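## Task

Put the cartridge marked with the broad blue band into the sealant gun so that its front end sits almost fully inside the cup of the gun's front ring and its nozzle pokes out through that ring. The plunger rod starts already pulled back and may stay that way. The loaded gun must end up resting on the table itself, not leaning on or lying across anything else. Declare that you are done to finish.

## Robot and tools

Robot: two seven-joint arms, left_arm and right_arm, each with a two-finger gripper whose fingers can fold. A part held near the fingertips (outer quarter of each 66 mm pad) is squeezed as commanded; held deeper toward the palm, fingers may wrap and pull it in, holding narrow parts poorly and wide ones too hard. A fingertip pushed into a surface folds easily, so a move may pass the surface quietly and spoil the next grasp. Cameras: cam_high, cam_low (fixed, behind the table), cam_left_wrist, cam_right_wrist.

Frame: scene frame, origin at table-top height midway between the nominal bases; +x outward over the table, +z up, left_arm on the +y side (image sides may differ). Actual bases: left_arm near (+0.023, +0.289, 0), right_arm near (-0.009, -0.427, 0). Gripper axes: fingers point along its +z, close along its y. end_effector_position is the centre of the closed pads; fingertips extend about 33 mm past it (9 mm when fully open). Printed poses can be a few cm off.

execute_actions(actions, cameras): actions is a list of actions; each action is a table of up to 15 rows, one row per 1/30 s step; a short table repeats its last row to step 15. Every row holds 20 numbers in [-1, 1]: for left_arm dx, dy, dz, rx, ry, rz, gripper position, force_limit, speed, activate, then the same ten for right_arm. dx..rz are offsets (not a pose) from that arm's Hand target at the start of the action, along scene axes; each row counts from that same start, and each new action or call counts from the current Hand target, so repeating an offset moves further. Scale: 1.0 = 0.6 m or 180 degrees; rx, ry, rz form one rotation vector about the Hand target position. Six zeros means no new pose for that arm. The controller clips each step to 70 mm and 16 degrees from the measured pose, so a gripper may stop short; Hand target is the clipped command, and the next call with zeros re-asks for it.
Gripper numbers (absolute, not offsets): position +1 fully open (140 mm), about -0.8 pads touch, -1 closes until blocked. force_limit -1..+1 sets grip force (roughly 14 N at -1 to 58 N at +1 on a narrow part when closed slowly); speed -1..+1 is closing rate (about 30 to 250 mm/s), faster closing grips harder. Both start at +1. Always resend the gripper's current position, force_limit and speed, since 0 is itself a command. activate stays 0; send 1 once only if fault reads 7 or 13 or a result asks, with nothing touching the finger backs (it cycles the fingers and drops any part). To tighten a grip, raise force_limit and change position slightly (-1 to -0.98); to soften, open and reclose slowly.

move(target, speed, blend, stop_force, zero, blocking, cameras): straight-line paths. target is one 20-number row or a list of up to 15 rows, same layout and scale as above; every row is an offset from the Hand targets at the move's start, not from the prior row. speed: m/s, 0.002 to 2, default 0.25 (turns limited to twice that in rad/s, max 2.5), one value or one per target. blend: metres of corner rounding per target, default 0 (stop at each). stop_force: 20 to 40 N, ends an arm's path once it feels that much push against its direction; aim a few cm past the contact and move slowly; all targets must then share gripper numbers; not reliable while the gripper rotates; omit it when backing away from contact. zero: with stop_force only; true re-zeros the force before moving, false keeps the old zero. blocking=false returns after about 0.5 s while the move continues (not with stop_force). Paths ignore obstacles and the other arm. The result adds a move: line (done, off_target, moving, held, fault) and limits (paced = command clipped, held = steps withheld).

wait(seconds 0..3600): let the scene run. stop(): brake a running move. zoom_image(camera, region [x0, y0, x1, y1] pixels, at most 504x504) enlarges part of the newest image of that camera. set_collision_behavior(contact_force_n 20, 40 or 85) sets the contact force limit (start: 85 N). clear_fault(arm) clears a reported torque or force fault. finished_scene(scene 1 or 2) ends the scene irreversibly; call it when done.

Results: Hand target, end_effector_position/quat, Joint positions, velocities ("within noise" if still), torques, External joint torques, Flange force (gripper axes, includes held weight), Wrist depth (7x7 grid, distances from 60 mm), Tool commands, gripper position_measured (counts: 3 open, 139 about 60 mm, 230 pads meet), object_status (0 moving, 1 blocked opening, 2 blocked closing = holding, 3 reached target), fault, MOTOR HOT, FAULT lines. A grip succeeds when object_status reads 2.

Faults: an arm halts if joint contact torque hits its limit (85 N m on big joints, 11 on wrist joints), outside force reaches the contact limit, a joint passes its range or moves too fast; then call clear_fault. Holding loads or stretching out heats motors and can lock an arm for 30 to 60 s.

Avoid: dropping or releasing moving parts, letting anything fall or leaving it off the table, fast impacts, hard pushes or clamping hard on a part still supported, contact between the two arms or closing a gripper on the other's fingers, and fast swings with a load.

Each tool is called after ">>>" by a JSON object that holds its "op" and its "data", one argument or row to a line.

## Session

Scene 1 done. Now scene 2.

>>> {"op": "execute_actions", "data": {
  "actions": []
}}

Scene clock: 0.00 s.
left_arm: end_effector_position=(+0.2360, -0.0184, +0.1129) position_measured=3 object_status=3 fault=0 end_effector_quat_wxyz=(+0.138, -0.579, +0.804, -0.003) | right_arm: end_effector_position=(+0.4708, -0.3251, +0.2874) position_measured=3 object_status=3 fault=0 end_effector_quat_wxyz=(-0.015, +0.945, -0.327, -0.024)
Joint positions: left_arm=[-1.02 -0.316 -0.078 -2.723 0.346 2.329 -1.061] | right_arm=[0.157 -0.19 0.002 -2.102 0.054 1.884 -0.743]
Joint velocities: within noise
Joint torques (N m): no reading
External joint torques (N m): no reading
Flange force (N): no reading
Wrist depth (mm): cam_left_wrist=[247 237 225 214 204 194 187 / 269 259 244 232 220 210 200 / 307 282 271 256 241 229 217 / - 120 304 281 265 139 230 / - 111 341 309 295 129 91 / - 399 383 341 328 309 96 / - 490 504 446 380 - -] | cam_right_wrist=[- - 355 359 - 365 367 / - - 402 377 - - 370 / 418 - 410 422 - 421 - / - 109 456 464 - 139 - / - - 505 488 499 139 89 / - 539 550 534 536 512 97 / - - 565 575 588 541 -]
Hand target: left_arm +0.2360, -0.0184, +0.1129; +0.138, -0.579, +0.804, -0.003 | right_arm +0.4708, -0.3251, +0.2874; -0.015, +0.945, -0.327, -0.024
Tool commands: left_gripper/position=+1.0 left_gripper/force_limit=+1.0 left_gripper/speed=+1.0 left_gripper/activate=+0.0 right_gripper/position=+1.0 right_gripper/force_limit=+1.0 right_gripper/speed=+1.0 right_gripper/activate=+0.0
camera_calibration:
cam_left_wrist: T_world_to_cam=[[-0.92842, 0.33076, -0.16921, 0.24901], [0.19216, 0.81729, 0.54324, -0.09157], [0.31797, 0.47184, -0.82235, 0.17156]] pos_world=[0.19424, -0.08847, 0.23296]
cam_right_wrist: T_world_to_cam=[[-0.61112, -0.79073, -0.03566, 0.05156], [-0.73269, 0.54807, 0.40347, 0.4128], [-0.2995, 0.2727, -0.9143, 0.63089]] pos_world=[0.52292, -0.35751, 0.4121]

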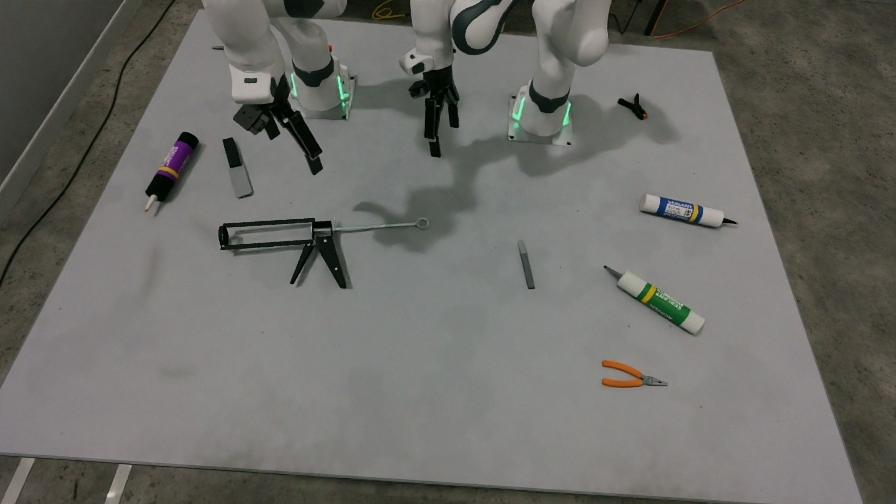

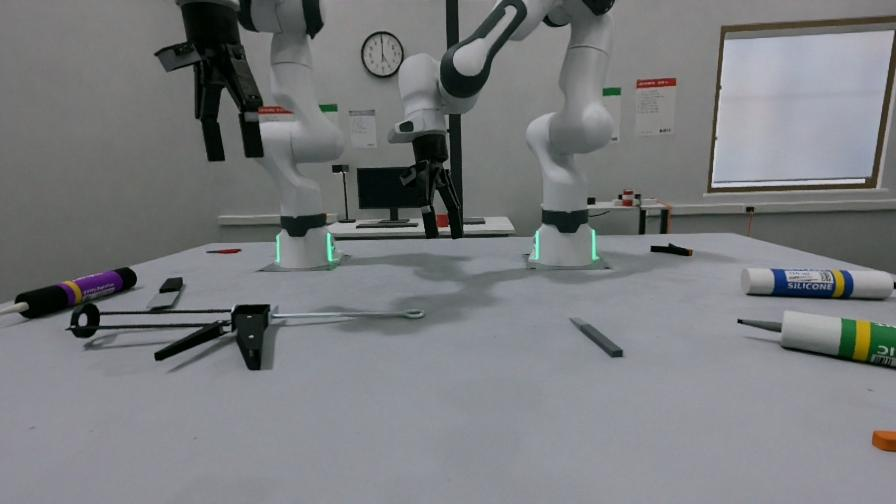

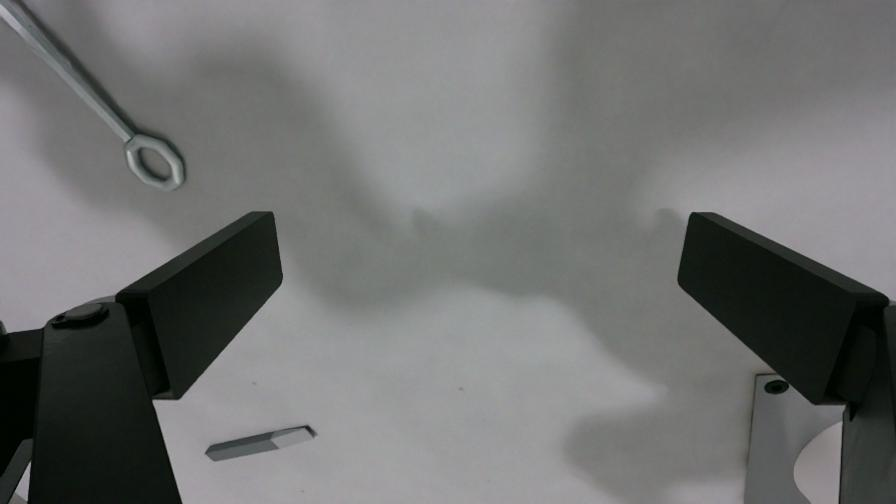

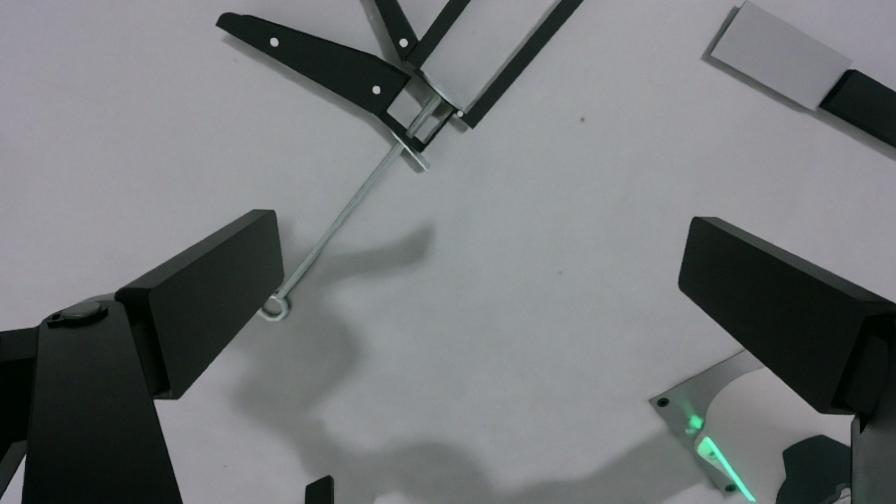

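>>> {"op": "move", "data": {
  "target": [0.3067, 0.4473, 0.2785, -0.0993, 0.0109, 0.5430, 0.6, 0, 0, 0, 0.1562, -0.3683, -0.2623, 0.1740, 0.1145, -0.2080, 0.75, 0, 0, 0],
  "speed": 0.5
}}

>>> {"op": "move", "data": {
  "target": [-0.0617, 0.7333, -0.1833, 0, 0, 0.5039, 0.6, 0, 0, 0, 0, 0, 0, 0, 0, 0, 0.75, 0, 0, 0],
  "speed": 0.5,
  "cameras": ["all"]
}}

Scene clock: 110.63 s.
left_arm: end_effector_position=(+0.4205, +0.2503, +0.2807) position_measured=53 object_status=3 fault=0 end_effector_quat_wxyz=(+0.000, +0.996, -0.091, +0.001) | right_arm: end_effector_position=(+0.5645, -0.5467, +0.1298) position_measured=35 object_status=3 fault=0 end_effector_quat_wxyz=(-0.213, +0.737, -0.584, -0.265)
Joint positions: left_arm=[-0.295 -0.51 0.203 -2.41 0.106 1.91 -1.58] | right_arm=[-0.315 0.618 -0.231 -1.503 0.624 1.571 -0.923]
Joint velocities: left_arm=[0.001 -0.001 0 0 0.001 -0.001 -0.006] | right_arm=[within noise]
Joint torques (N m): left_arm=[-0.37 -13.67 -4.4 23.98 0.58 2.41 -0.34] | right_arm=[-1.1 -48.54 -4.21 23.89 1.9 0.42 0.12]
External joint torques (N m): left_arm=[-0.36 0.45 -1.11 -0.87 -0.26 -0.25 -0.34] | right_arm=[-1.17 0.25 -1.37 1.25 0.29 -0.32 0.14]
Flange force (N): left_arm=[-1.1 2.9 1.2] | right_arm=[5.0 -5.5 -5.7]
Wrist depth (mm): cam_left_wrist=[- 378 379 370 373 384 365 / - - 378 400 395 393 410 / - 422 - 417 - 405 - / 438 438 156 - - 134 - / 85 90 124 451 - 107 78 / - 64 - 507 503 - - / - - - 505 526 - -] | cam_right_wrist=[215 220 - 194 214 218 209 / 256 257 - 181 241 - 226 / - 311 - 305 283 - 310 / - 107 150 363 - 136 352 / - 83 554 542 - 116 - / - - 914 1290 887 - - / - - - 3181 921 - -]
Hand target: left_arm +0.4200, +0.2500, +0.2800; +0.000, +0.996, -0.087, +0.000 | right_arm +0.5645, -0.5461, +0.1301; -0.214, +0.734, -0.586, -0.267
Off the commanded pose: left_arm 0.001 m, 1 deg | right_arm 0.001 m, 0 deg.
move: done

Scene clock: 113.57 s.
left_arm: end_effector_position=(+0.3829, +0.6897, +0.1708) position_measured=53 object_status=3 fault=0 end_effector_quat_wxyz=(+0.000, +0.765, +0.644, +0.000) | right_arm: end_effector_position=(+0.5645, -0.5466, +0.1298) position_measured=35 object_status=3 fault=0 end_effector_quat_wxyz=(-0.213, +0.737, -0.584, -0.265)
Joint positions: left_arm=[0.311 0.03 0.571 -2.169 -0.021 2.195 -2.117] | right_arm=[-0.315 0.618 -0.231 -1.503 0.625 1.571 -0.923]
Joint velocities: left_arm=[0 -0.001 -0.001 -0.001 0.001 0 -0.005] | right_arm=[within noise]
Joint torques (N m): left_arm=[-0.98 -26.24 -0.16 22.69 0.49 2.56 -0.32] | right_arm=[-0.98 -48.48 -4.28 23.89 1.89 0.41 0.14]
External joint torques (N m): left_arm=[-0.95 0.78 -0.67 -1 -0.26 -0.08 -0.32] | right_arm=[-0.93 0.49 -1.33 1.2 0.29 -0.33 0.16]
Flange force (N): left_arm=[-2.1 1.2 2.1] | right_arm=[5.2 -5.9 -5.5]
Wrist depth (mm): cam_left_wrist=[280 277 276 239 272 272 274 / 294 294 294 251 294 288 287 / 308 310 306 265 299 304 304 / 325 325 137 281 - 134 313 / - 90 349 339 345 107 78 / - 64 - 374 375 370 - / - - 405 399 410 - -] | cam_right_wrist=[- 218 213 191 212 220 216 / - - - 181 209 - 227 / - 314 - 291 303 - 297 / - 110 355 370 - 134 - / - 83 557 437 539 116 - / - - 939 - - - - / - - 4502 2189 925 - -]
Hand target: left_arm +0.3830, +0.6900, +0.1700; +0.001, +0.762, +0.647, +0.000 | right_arm +0.5645, -0.5461, +0.1301; -0.214, +0.734, -0.586, -0.267
Off the commanded pose: left_arm 0.001 m, 1 deg | right_arm 0.001 m, 0 deg.
move: done
cam_left_wrist: T_world_to_cam=[[0.98524, -0.17109, -0.00513, -0.2537], [-0.15838, -0.92263, 0.35167, 0.63701], [-0.0649, -0.34567, -0.93611, 0.56819]] pos_world=[0.38772, 0.74072, 0.30656]
cam_right_wrist: T_world_to_cam=[[-0.97529, -0.21917, -0.0278, 0.44506], [-0.13185, 0.47647, 0.86925, 0.22767], [-0.17727, 0.85143, -0.49359, 0.76798]] pos_world=[0.60022, -0.66482, 0.19354]

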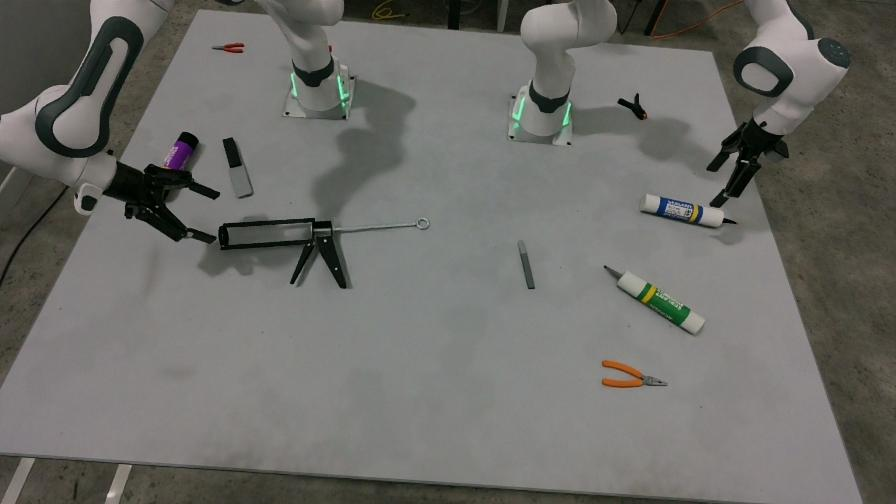

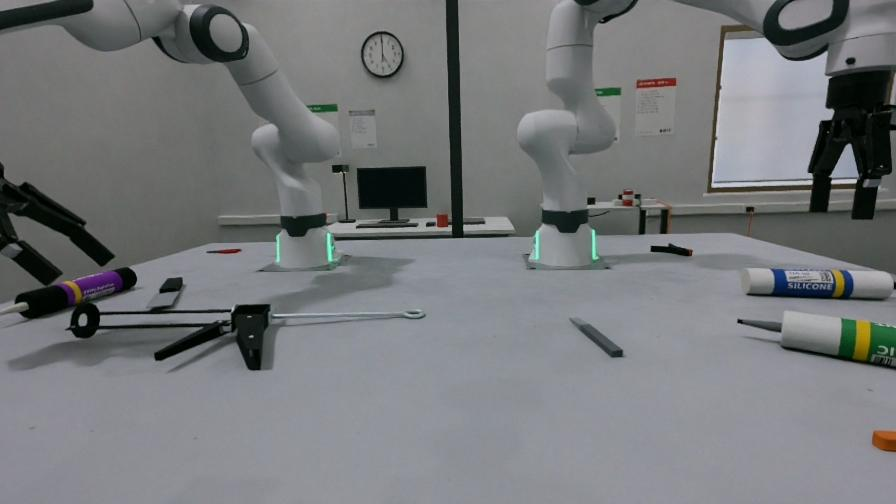

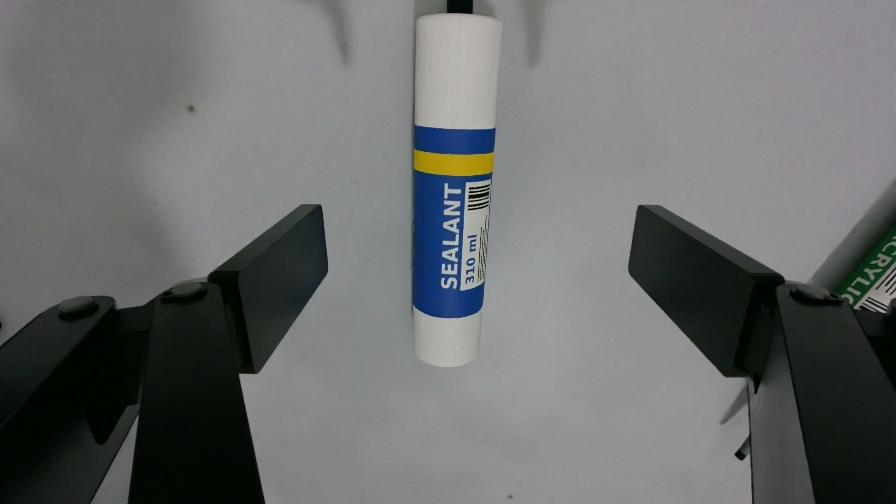

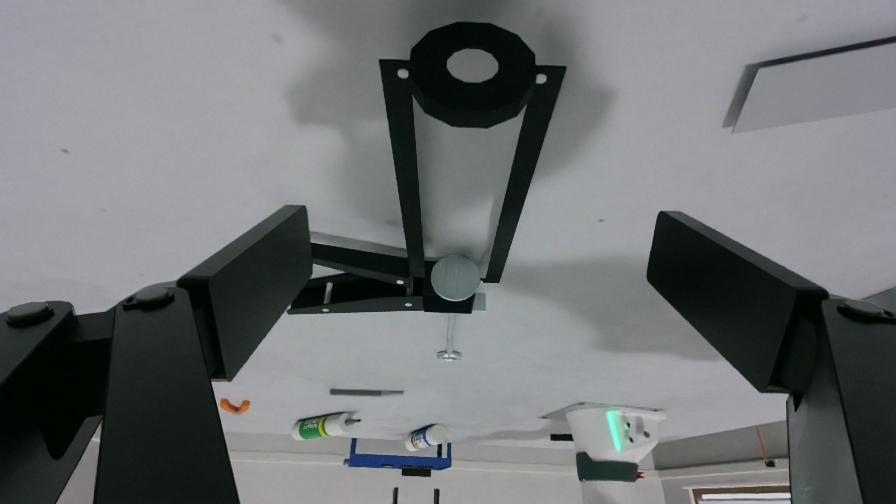

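>>> {"op": "move", "data": {
  "target": [
    [-0.0228, -0.0367, -0.0833, 0, 0, -0.0094, 0.175, 0, 0, 0, 0.0068, -0.0062, 0, 0, 0, -0.0067, 0.75, 0, 0, 0],
    [-0.0228, -0.0367, -0.1845, 0, 0, -0.0094, 0.175, 0, 0, 0, 0.0068, -0.0062, -0.1452, 0, 0, -0.0067, 0.75, 0, 0, 0]
  ],
  "speed": [0.2, 0.12],
  "cameras": ["cam_left_wrist", "cam_right_wrist"]
}}

Scene clock: 174.17 s.
left_arm: end_effector_position=(+0.3693, +0.6676, +0.0602) position_measured=107 object_status=3 fault=0 end_effector_quat_wxyz=(+0.000, +0.771, +0.637, +0.000) | right_arm: end_effector_position=(+0.5666, -0.5487, +0.0422) position_measured=35 object_status=3 fault=0 end_effector_quat_wxyz=(-0.214, +0.726, -0.596, -0.268)
Joint positions: left_arm=[0.327 0.167 0.537 -2.345 -0.14 2.484 -2.024] | right_arm=[-0.324 0.752 -0.215 -1.513 0.663 1.69 -0.97]
Joint velocities: left_arm=[-0.001 -0.001 -0.001 0 0 0.001 0.007] | right_arm=[0 0.001 0 0 -0.002 0 -0.006]
Joint torques (N m): left_arm=[-0.36 -28.22 1.39 19.21 0.3 2.77 0.11] | right_arm=[-1.5 -50.93 -4.13 22.39 1.59 0.77 -0.27]
External joint torques (N m): left_arm=[-0.31 0.67 -1.3 -1.16 -0.26 0.12 0.11] | right_arm=[-1.63 -0.23 -1 0.85 0.24 0.13 -0.25]
Flange force (N): left_arm=[-1.5 0.2 3.8] | right_arm=[3.6 -1.8 -2.9]
Wrist depth (mm): cam_left_wrist=[176 176 175 134 172 174 173 / 187 186 185 141 182 183 182 / 198 197 197 148 190 194 193 / 210 207 142 157 154 203 204 / - 90 108 168 215 84 82 / - - 234 181 236 - 69 / - - 257 255 254 - 68] | cam_right_wrist=[- 123 122 118 118 - - / - 140 135 134 - - - / - 163 - 151 - - - / - 107 134 144 147 134 199 / - 83 316 135 243 116 - / - - 414 341 - - - / - - 3181 3020 775 925 -]
Hand target: left_arm +0.3693, +0.6679, +0.0593; +0.000, +0.772, +0.636, +0.000 | right_arm +0.5686, -0.5498, +0.0429; -0.217, +0.728, -0.594, -0.265
Off the commanded pose: left_arm 0.001 m, 0 deg | right_arm 0.002 m, 1 deg.
move: done
cam_left_wrist: T_world_to_cam=[[0.98217, -0.18791, -0.00547, -0.2322], [-0.17396, -0.91948, 0.35255, 0.65693], [-0.07128, -0.34531, -0.93578, 0.45826]] pos_world=[0.375, 0.71865, 0.19596]
cam_right_wrist: T_world_to_cam=[[-0.98138, -0.19154, -0.01438, 0.46226], [-0.10592, 0.47722, 0.87238, 0.29081], [-0.16023, 0.85766, -0.48862, 0.72045]] pos_world=[0.59989, -0.66814, 0.10498]

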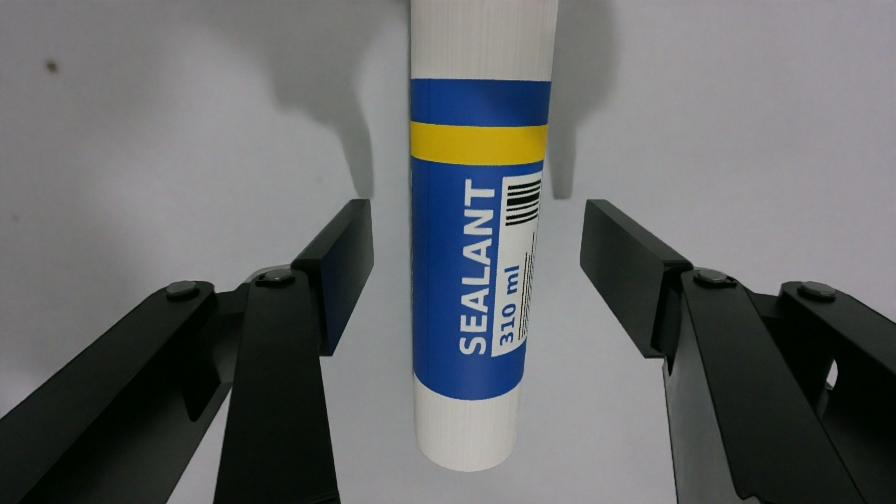

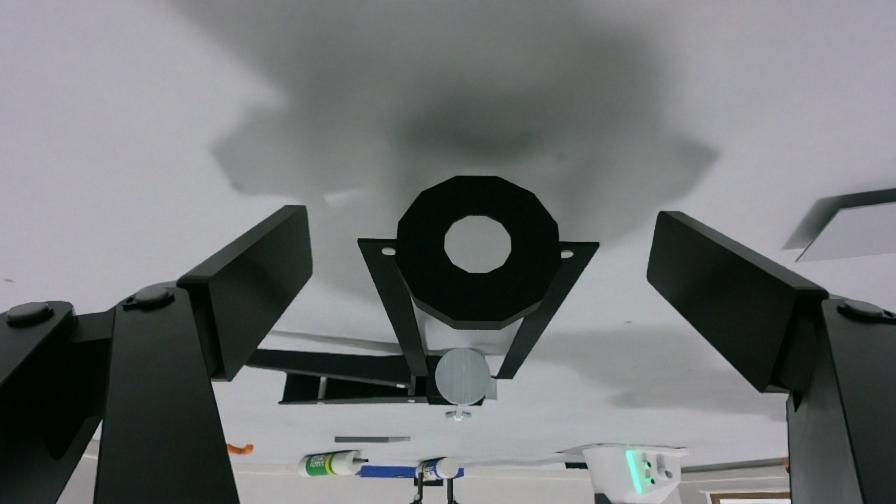

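>>> {"op": "move", "data": {
  "target": [
    [0, 0, 0, 0, 0, 0, -1, 0.05, -1, 0, 0, 0, 0, 0, 0, 0, -1, -0.1, -1, 0],
    [0, 0, 0.1333, 0, 0, 0, -1, 0.05, -1, 0, 0, 0, 0, 0, 0, 0, -1, -0.1, -1, 0],
    [0.0845, -0.6965, 0.3178, 0, 0, -0.4389, -1, 0.05, -1, 0, -0.1627, 0.543, 0, 0, 0, 0, -1, -0.1, -1, 0]
  ],
  "speed": [0.1, 0.12, 0.22],
  "blend": [0, 0.02, 0],
  "cameras": ["all"]
}}

Scene clock: 193.93 s.
left_arm: end_effector_position=(+0.4185, +0.2505, +0.2482) position_measured=164 object_status=2 fault=0 end_effector_quat_wxyz=(+0.000, +1.000, +0.003, -0.002) | right_arm: end_effector_position=(+0.4680, -0.2233, +0.0417) position_measured=109 object_status=2 fault=0 end_effector_quat_wxyz=(-0.215, +0.731, -0.590, -0.268)
Joint positions: left_arm=[-0.283 -0.49 0.202 -2.477 0.104 1.989 -1.764] | right_arm=[0.101 0.323 -0.036 -2.25 0.938 2.205 -0.846]
Joint velocities: left_arm=[0 0.001 -0.002 -0.001 0 -0.001 0.004] | right_arm=[within noise]
Joint torques (N m): left_arm=[-1.7 -15.63 -3.49 25.4 0.81 2.7 0.1] | right_arm=[-0.91 -38.05 -1.82 19.69 1.15 1.33 0.13]
External joint torques (N m): left_arm=[-1.72 -0.81 -0.43 0.64 -0.01 0.05 0.1] | right_arm=[-0.87 -1.15 -1.74 1.07 0.69 0.57 0.15]
Flange force (N): left_arm=[-0.7 1.8 -1.9] | right_arm=[0.2 -0.4 -2.0]
Wrist depth (mm): cam_left_wrist=[352 344 - 133 138 318 331 / 370 375 368 140 143 360 332 / 386 388 - 148 373 375 357 / 416 416 110 155 134 403 401 / 445 - 80 168 114 84 425 / - - - 180 - - 66 / - 64 - 441 - - 64] | cam_right_wrist=[122 - - - 117 - 120 / 145 - - - - 143 137 / 176 - 174 151 161 - 166 / 230 227 119 144 142 104 - / - 78 - 135 199 92 88 / - - 360 346 - - - / - - - - 1080 - -]
Hand target: left_arm +0.4200, +0.2500, +0.2500; +0.000, +1.000, +0.000, +0.000 | right_arm +0.4710, -0.2240, +0.0429; -0.217, +0.728, -0.594, -0.265
Off the commanded pose: left_arm 0.002 m, 0 deg | right_arm 0.003 m, 1 deg.
move: done
cam_left_wrist: T_world_to_cam=[[0.00597, -0.99996, -0.00632, 0.25432], [-0.93449, -0.00783, 0.35591, 0.30475], [-0.35594, 0.00378, -0.9345, 0.52501]] pos_world=[0.47014, 0.25472, 0.38376]
cam_right_wrist: T_world_to_cam=[[-0.97852, -0.20495, -0.02214, 0.42386], [-0.11882, 0.47297, 0.87303, 0.13051], [-0.16845, 0.85691, -0.48716, 0.42886]] pos_world=[0.50251, -0.34235, 0.10437]

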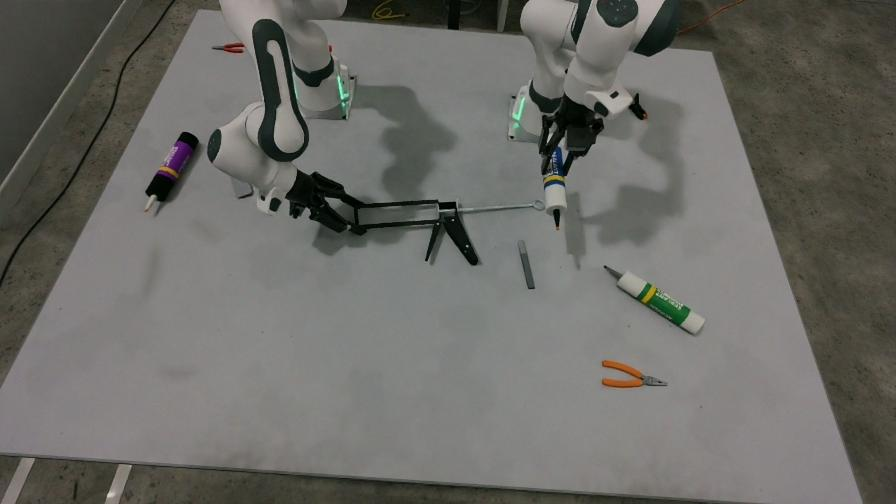

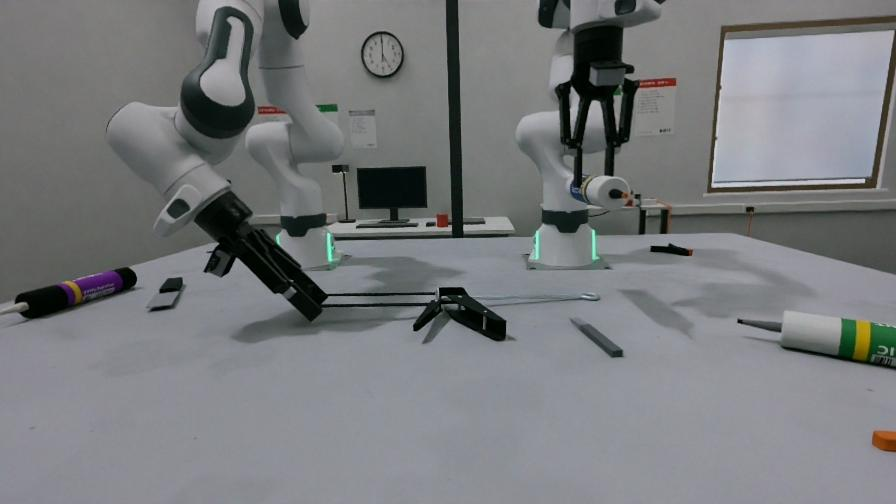

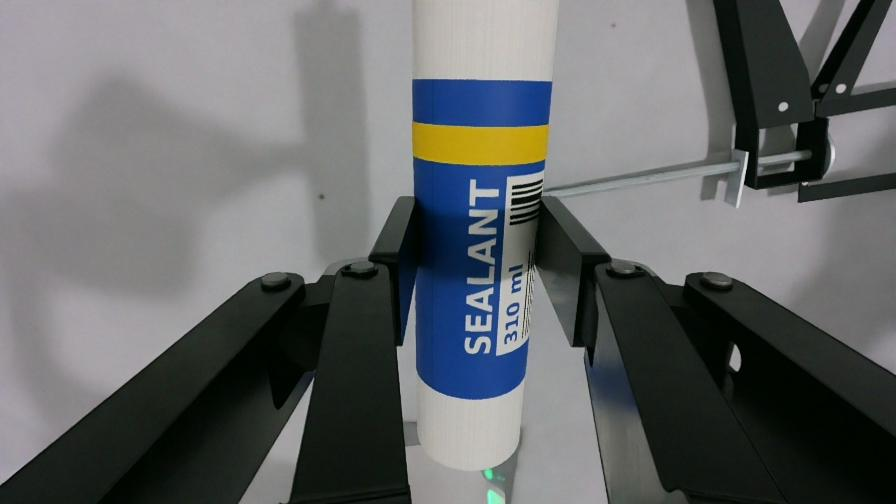

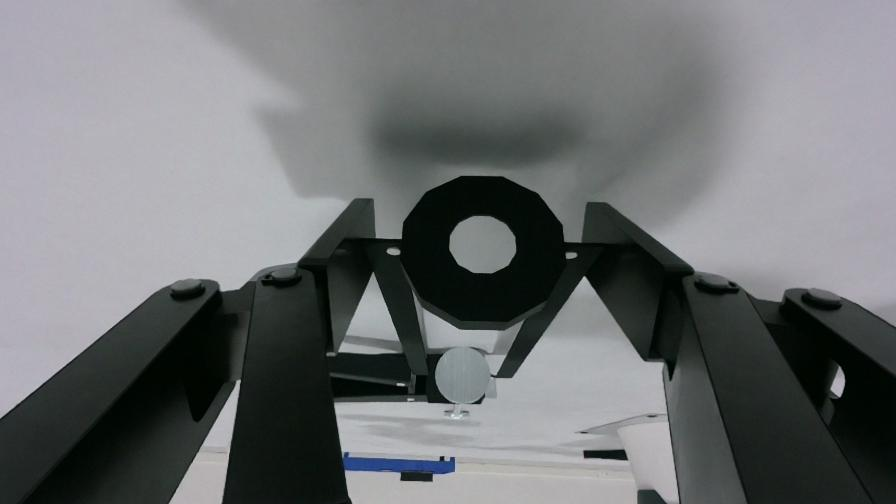

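>>> {"op": "move", "data": {
  "target": [
    [0.0343, -0.557, -0.1667, 0.0422, 0.0511, -0.4378, -1, 0.05, -1, 0, 0, 0, 0, 0, 0, 0, -1, -0.1, -1, 0],
    [0.0343, -0.557, -0.2487, 0.0422, 0.0511, -0.4378, -1, 0.05, -1, 0, 0, 0, 0, 0, 0, 0, -1, -0.1, -1, 0]
  ],
  "speed": [0.25, 0.1],
  "cameras": ["cam_left_wrist", "cam_right_wrist", "cam_low"]
}}

>>> {"op": "zoom_image", "data": {
  "camera": "cam_right_wrist",
  "region": [390, 160, 570, 350]
}}

>>> {"op": "zoom_image", "data": {
  "camera": "cam_low",
  "region": [290, 240, 490, 360]
}}

>>> {"op": "zoom_image", "data": {
  "camera": "cam_left_wrist",
  "region": [340, 0, 620, 210]
}}

Scene clock: 252.23 s.
left_arm: end_effector_position=(+0.4378, -0.0828, +0.0983) position_measured=164 object_status=2 fault=0 end_effector_quat_wxyz=(-0.060, +0.767, -0.634, -0.079) | right_arm: end_effector_position=(+0.4680, -0.2233, +0.0417) position_measured=109 object_status=2 fault=0 end_effector_quat_wxyz=(-0.215, +0.731, -0.590, -0.268)
Joint positions: left_arm=[-0.716 0.313 -0.026 -1.953 0.13 2.093 -1.046] | right_arm=[0.101 0.323 -0.036 -2.25 0.938 2.205 -0.845]
Joint velocities: left_arm=[-0.001 -0.002 -0.001 0 0 0.004 0] | right_arm=[within noise]
Joint torques (N m): left_arm=[-1.05 -42.72 -0.26 22.66 1.07 2.4 -0.29] | right_arm=[-1.02 -38.06 -1.62 19.75 1.12 1.34 0.17]
External joint torques (N m): left_arm=[-1.09 -1.8 -0.35 -0.01 0.36 0.24 -0.29] | right_arm=[-0.9 -0.98 -1.47 1.01 0.65 0.56 0.19]
Flange force (N): left_arm=[-3.7 4.4 -1.2] | right_arm=[0.2 -0.6 -1.6]
Wrist depth (mm): cam_left_wrist=[200 196 199 134 174 198 201 / 218 220 217 141 195 214 211 / 237 232 236 147 228 234 238 / 262 261 217 155 158 254 258 / 293 75 80 167 114 84 270 / - - - 180 - - 66 / - 65 - 193 - - 64] | cam_right_wrist=[126 124 - - 120 - - / - 142 - - - 137 - / 176 - 170 152 162 174 166 / 244 212 135 144 142 110 - / - 78 - 135 140 92 88 / - - 359 210 - - - / - - - 273 1075 - -]
Hand target: left_arm +0.4406, -0.0842, +0.1008; -0.061, +0.768, -0.634, -0.074 | right_arm +0.4710, -0.2240, +0.0429; -0.217, +0.728, -0.594, -0.265
Off the commanded pose: left_arm 0.004 m, 1 deg | right_arm 0.003 m, 1 deg.
move: off_target (left_arm)
cam_left_wrist: T_world_to_cam=[[-0.98238, -0.18686, 0.00252, 0.41906], [-0.15724, 0.83381, 0.52919, 0.08595], [-0.10098, 0.51947, -0.8485, 0.31574]] pos_world=[0.45708, -0.15738, 0.22137]
cam_right_wrist: T_world_to_cam=[[-0.97867, -0.20427, -0.0217, 0.42401], [-0.11813, 0.47324, 0.87298, 0.1303], [-0.16806, 0.85693, -0.48727, 0.42874]] pos_world=[0.50241, -0.34245, 0.10437]
Images, in order (width x height): cam_low 896x504, cam_left_wrist 896x504, cam_right_wrist 896x504.

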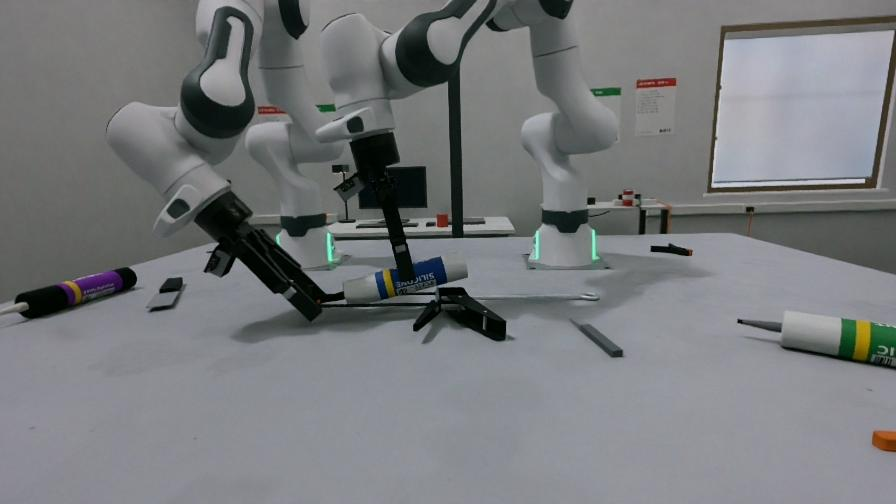

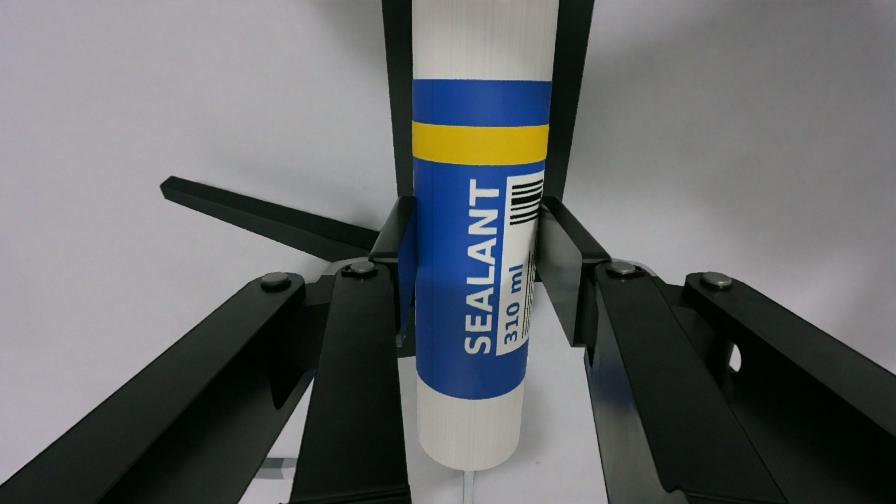

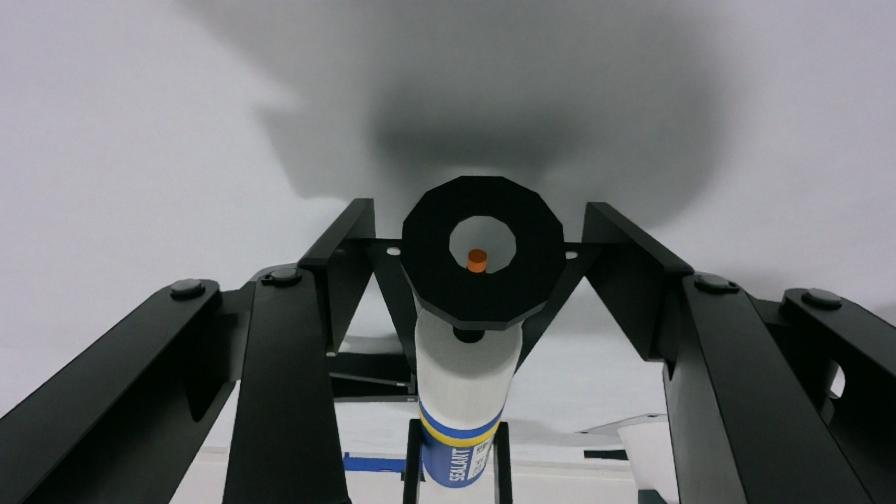

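Scaled by 2.653 from the camera's image (finer frame: 1280x720).

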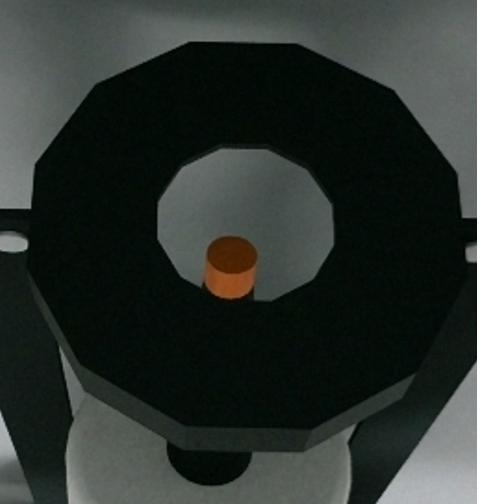

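Scaled by 2.520 from the camera's image (finer frame: 1280x720).

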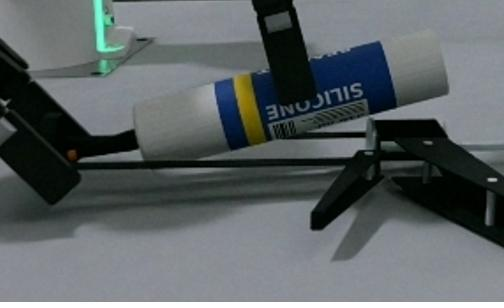

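Scaled by 1.800 from the camera's image (finer frame: 1280x720).

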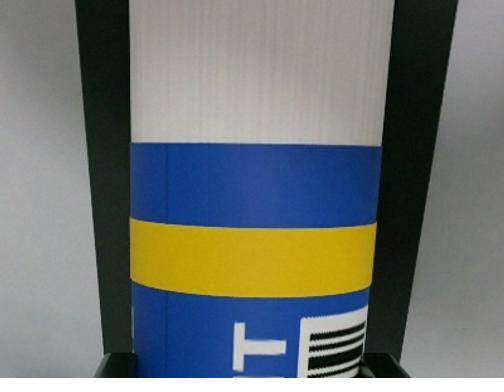

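>>> {"op": "move", "data": {
  "target": [0.0108, -0.0743, -0.0095, 0, 0, 0, -1, 0.05, -1, 0, 0, 0, 0, 0, 0, 0, -1, -0.1, -1, 0],
  "speed": 0.06,
  "stop_force": 20,
  "cameras": ["cam_left_wrist", "cam_right_wrist", "cam_low"]
}}

>>> {"op": "zoom_image", "data": {
  "camera": "cam_right_wrist",
  "region": [390, 160, 570, 350]
}}

>>> {"op": "zoom_image", "data": {
  "camera": "cam_low",
  "region": [290, 240, 490, 360]
}}

>>> {"op": "zoom_image", "data": {
  "camera": "cam_left_wrist",
  "region": [340, 0, 620, 210]
}}

Scene clock: 293.33 s.
left_arm: end_effector_position=(+0.4467, -0.1272, +0.0933) position_measured=164 object_status=2 fault=0 end_effector_quat_wxyz=(-0.062, +0.766, -0.636, -0.076) | right_arm: end_effector_position=(+0.4680, -0.2233, +0.0417) position_measured=109 object_status=2 fault=0 end_effector_quat_wxyz=(-0.215, +0.731, -0.590, -0.268)
Joint positions: left_arm=[-0.754 0.421 -0.032 -1.8 0.13 2.05 -1.081] | right_arm=[0.101 0.323 -0.036 -2.25 0.938 2.205 -0.845]
Joint torques (N m): left_arm=[-1.1 -45.87 -0.74 23.58 0.7 2.01 -0.32] | right_arm=[-1.12 -38.01 -1.69 19.71 1.13 1.33 0.17]
External joint torques (N m): left_arm=[-1.27 -1.52 -0.88 0.66 -0.06 -0.13 -0.32] | right_arm=[-1.15 -1.09 -1.68 1.05 0.66 0.57 0.19]
Flange force (N): left_arm=[-0.2 2.6 -2.7] | right_arm=[0.4 -0.5 -2.1]
Wrist depth (mm): cam_left_wrist=[197 197 195 134 164 193 195 / 214 213 212 141 184 211 208 / 233 236 232 148 224 229 224 / 257 251 246 155 156 240 252 / 280 80 80 167 114 84 266 / - - - 177 - - 66 / - 64 - 196 - - 64] | cam_right_wrist=[- 121 - - 118 - - / 149 144 - 145 - - - / 167 - - 157 - - - / - - 119 142 142 101 - / - 78 - 146 141 92 88 / - - 406 197 - - - / - - - 240 - - -]
Hand target: left_arm +0.4471, -0.1287, +0.0951; -0.061, +0.768, -0.634, -0.074 | right_arm +0.4710, -0.2240, +0.0429; -0.217, +0.728, -0.594, -0.265
Off the commanded pose: left_arm 0.002 m, 0 deg | right_arm 0.003 m, 1 deg.
move: done
cam_left_wrist: T_world_to_cam=[[-0.98311, -0.18296, -0.00377, 0.42094], [-0.15738, 0.83477, 0.52763, 0.12725], [-0.09339, 0.51931, -0.84947, 0.33208]] pos_world=[0.46487, -0.20166, 0.21654]
cam_right_wrist: T_world_to_cam=[[-0.97869, -0.20423, -0.02161, 0.42402], [-0.11804, 0.47326, 0.87298, 0.13026], [-0.16806, 0.85693, -0.48728, 0.42874]] pos_world=[0.50241, -0.34245, 0.10437]
Images, in order (width x height): cam_low 896x504, cam_left_wrist 896x504, cam_right_wrist 896x504.

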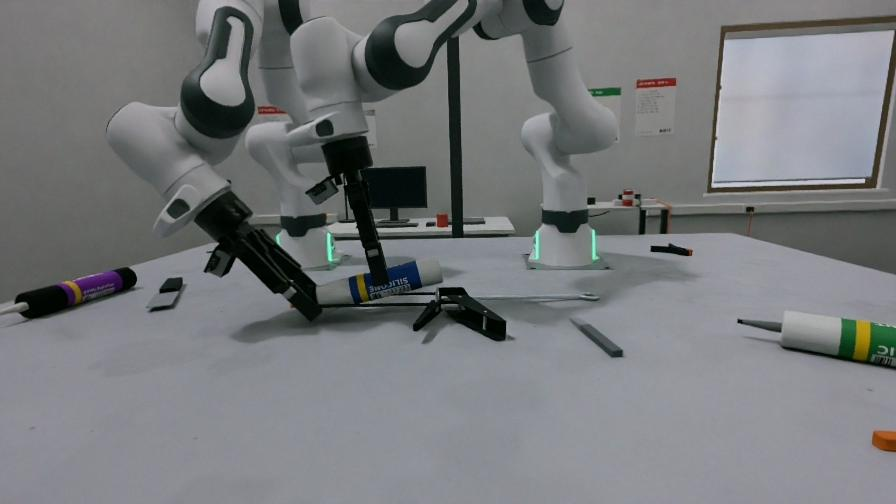

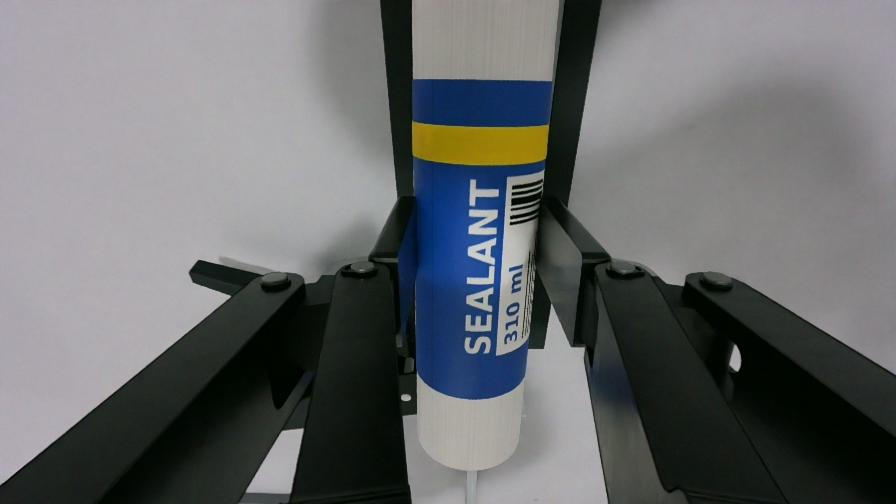

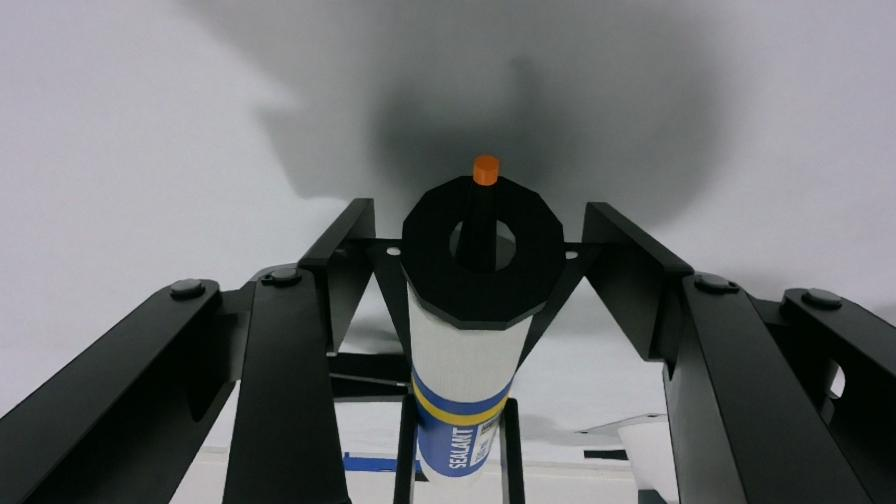

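Scaled by 2.653 from the camera's image (finer frame: 1280x720).

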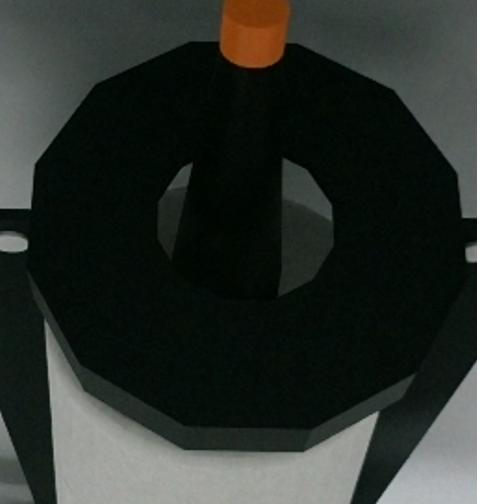

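Scaled by 2.520 from the camera's image (finer frame: 1280x720).

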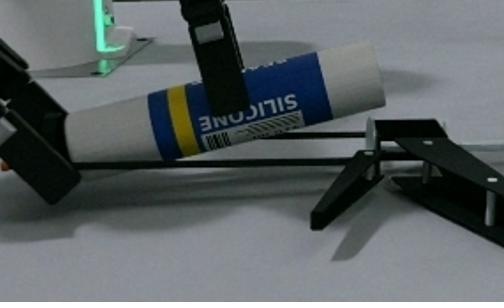

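Scaled by 1.800 from the camera's image (finer frame: 1280x720).

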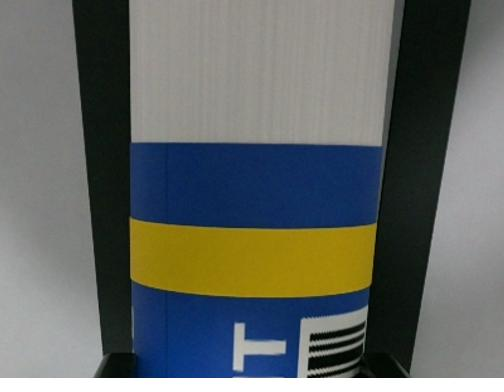

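>>> {"op": "zoom_image", "data": {
  "camera": "cam_right_wrist",
  "region": [390, 290, 550, 500]
}}

Scaled by 2.400 from the camera's image (finer frame: 1280x720).

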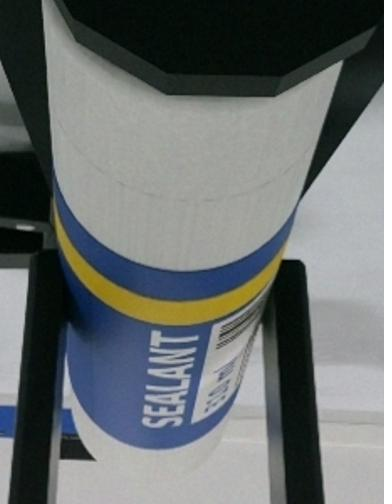

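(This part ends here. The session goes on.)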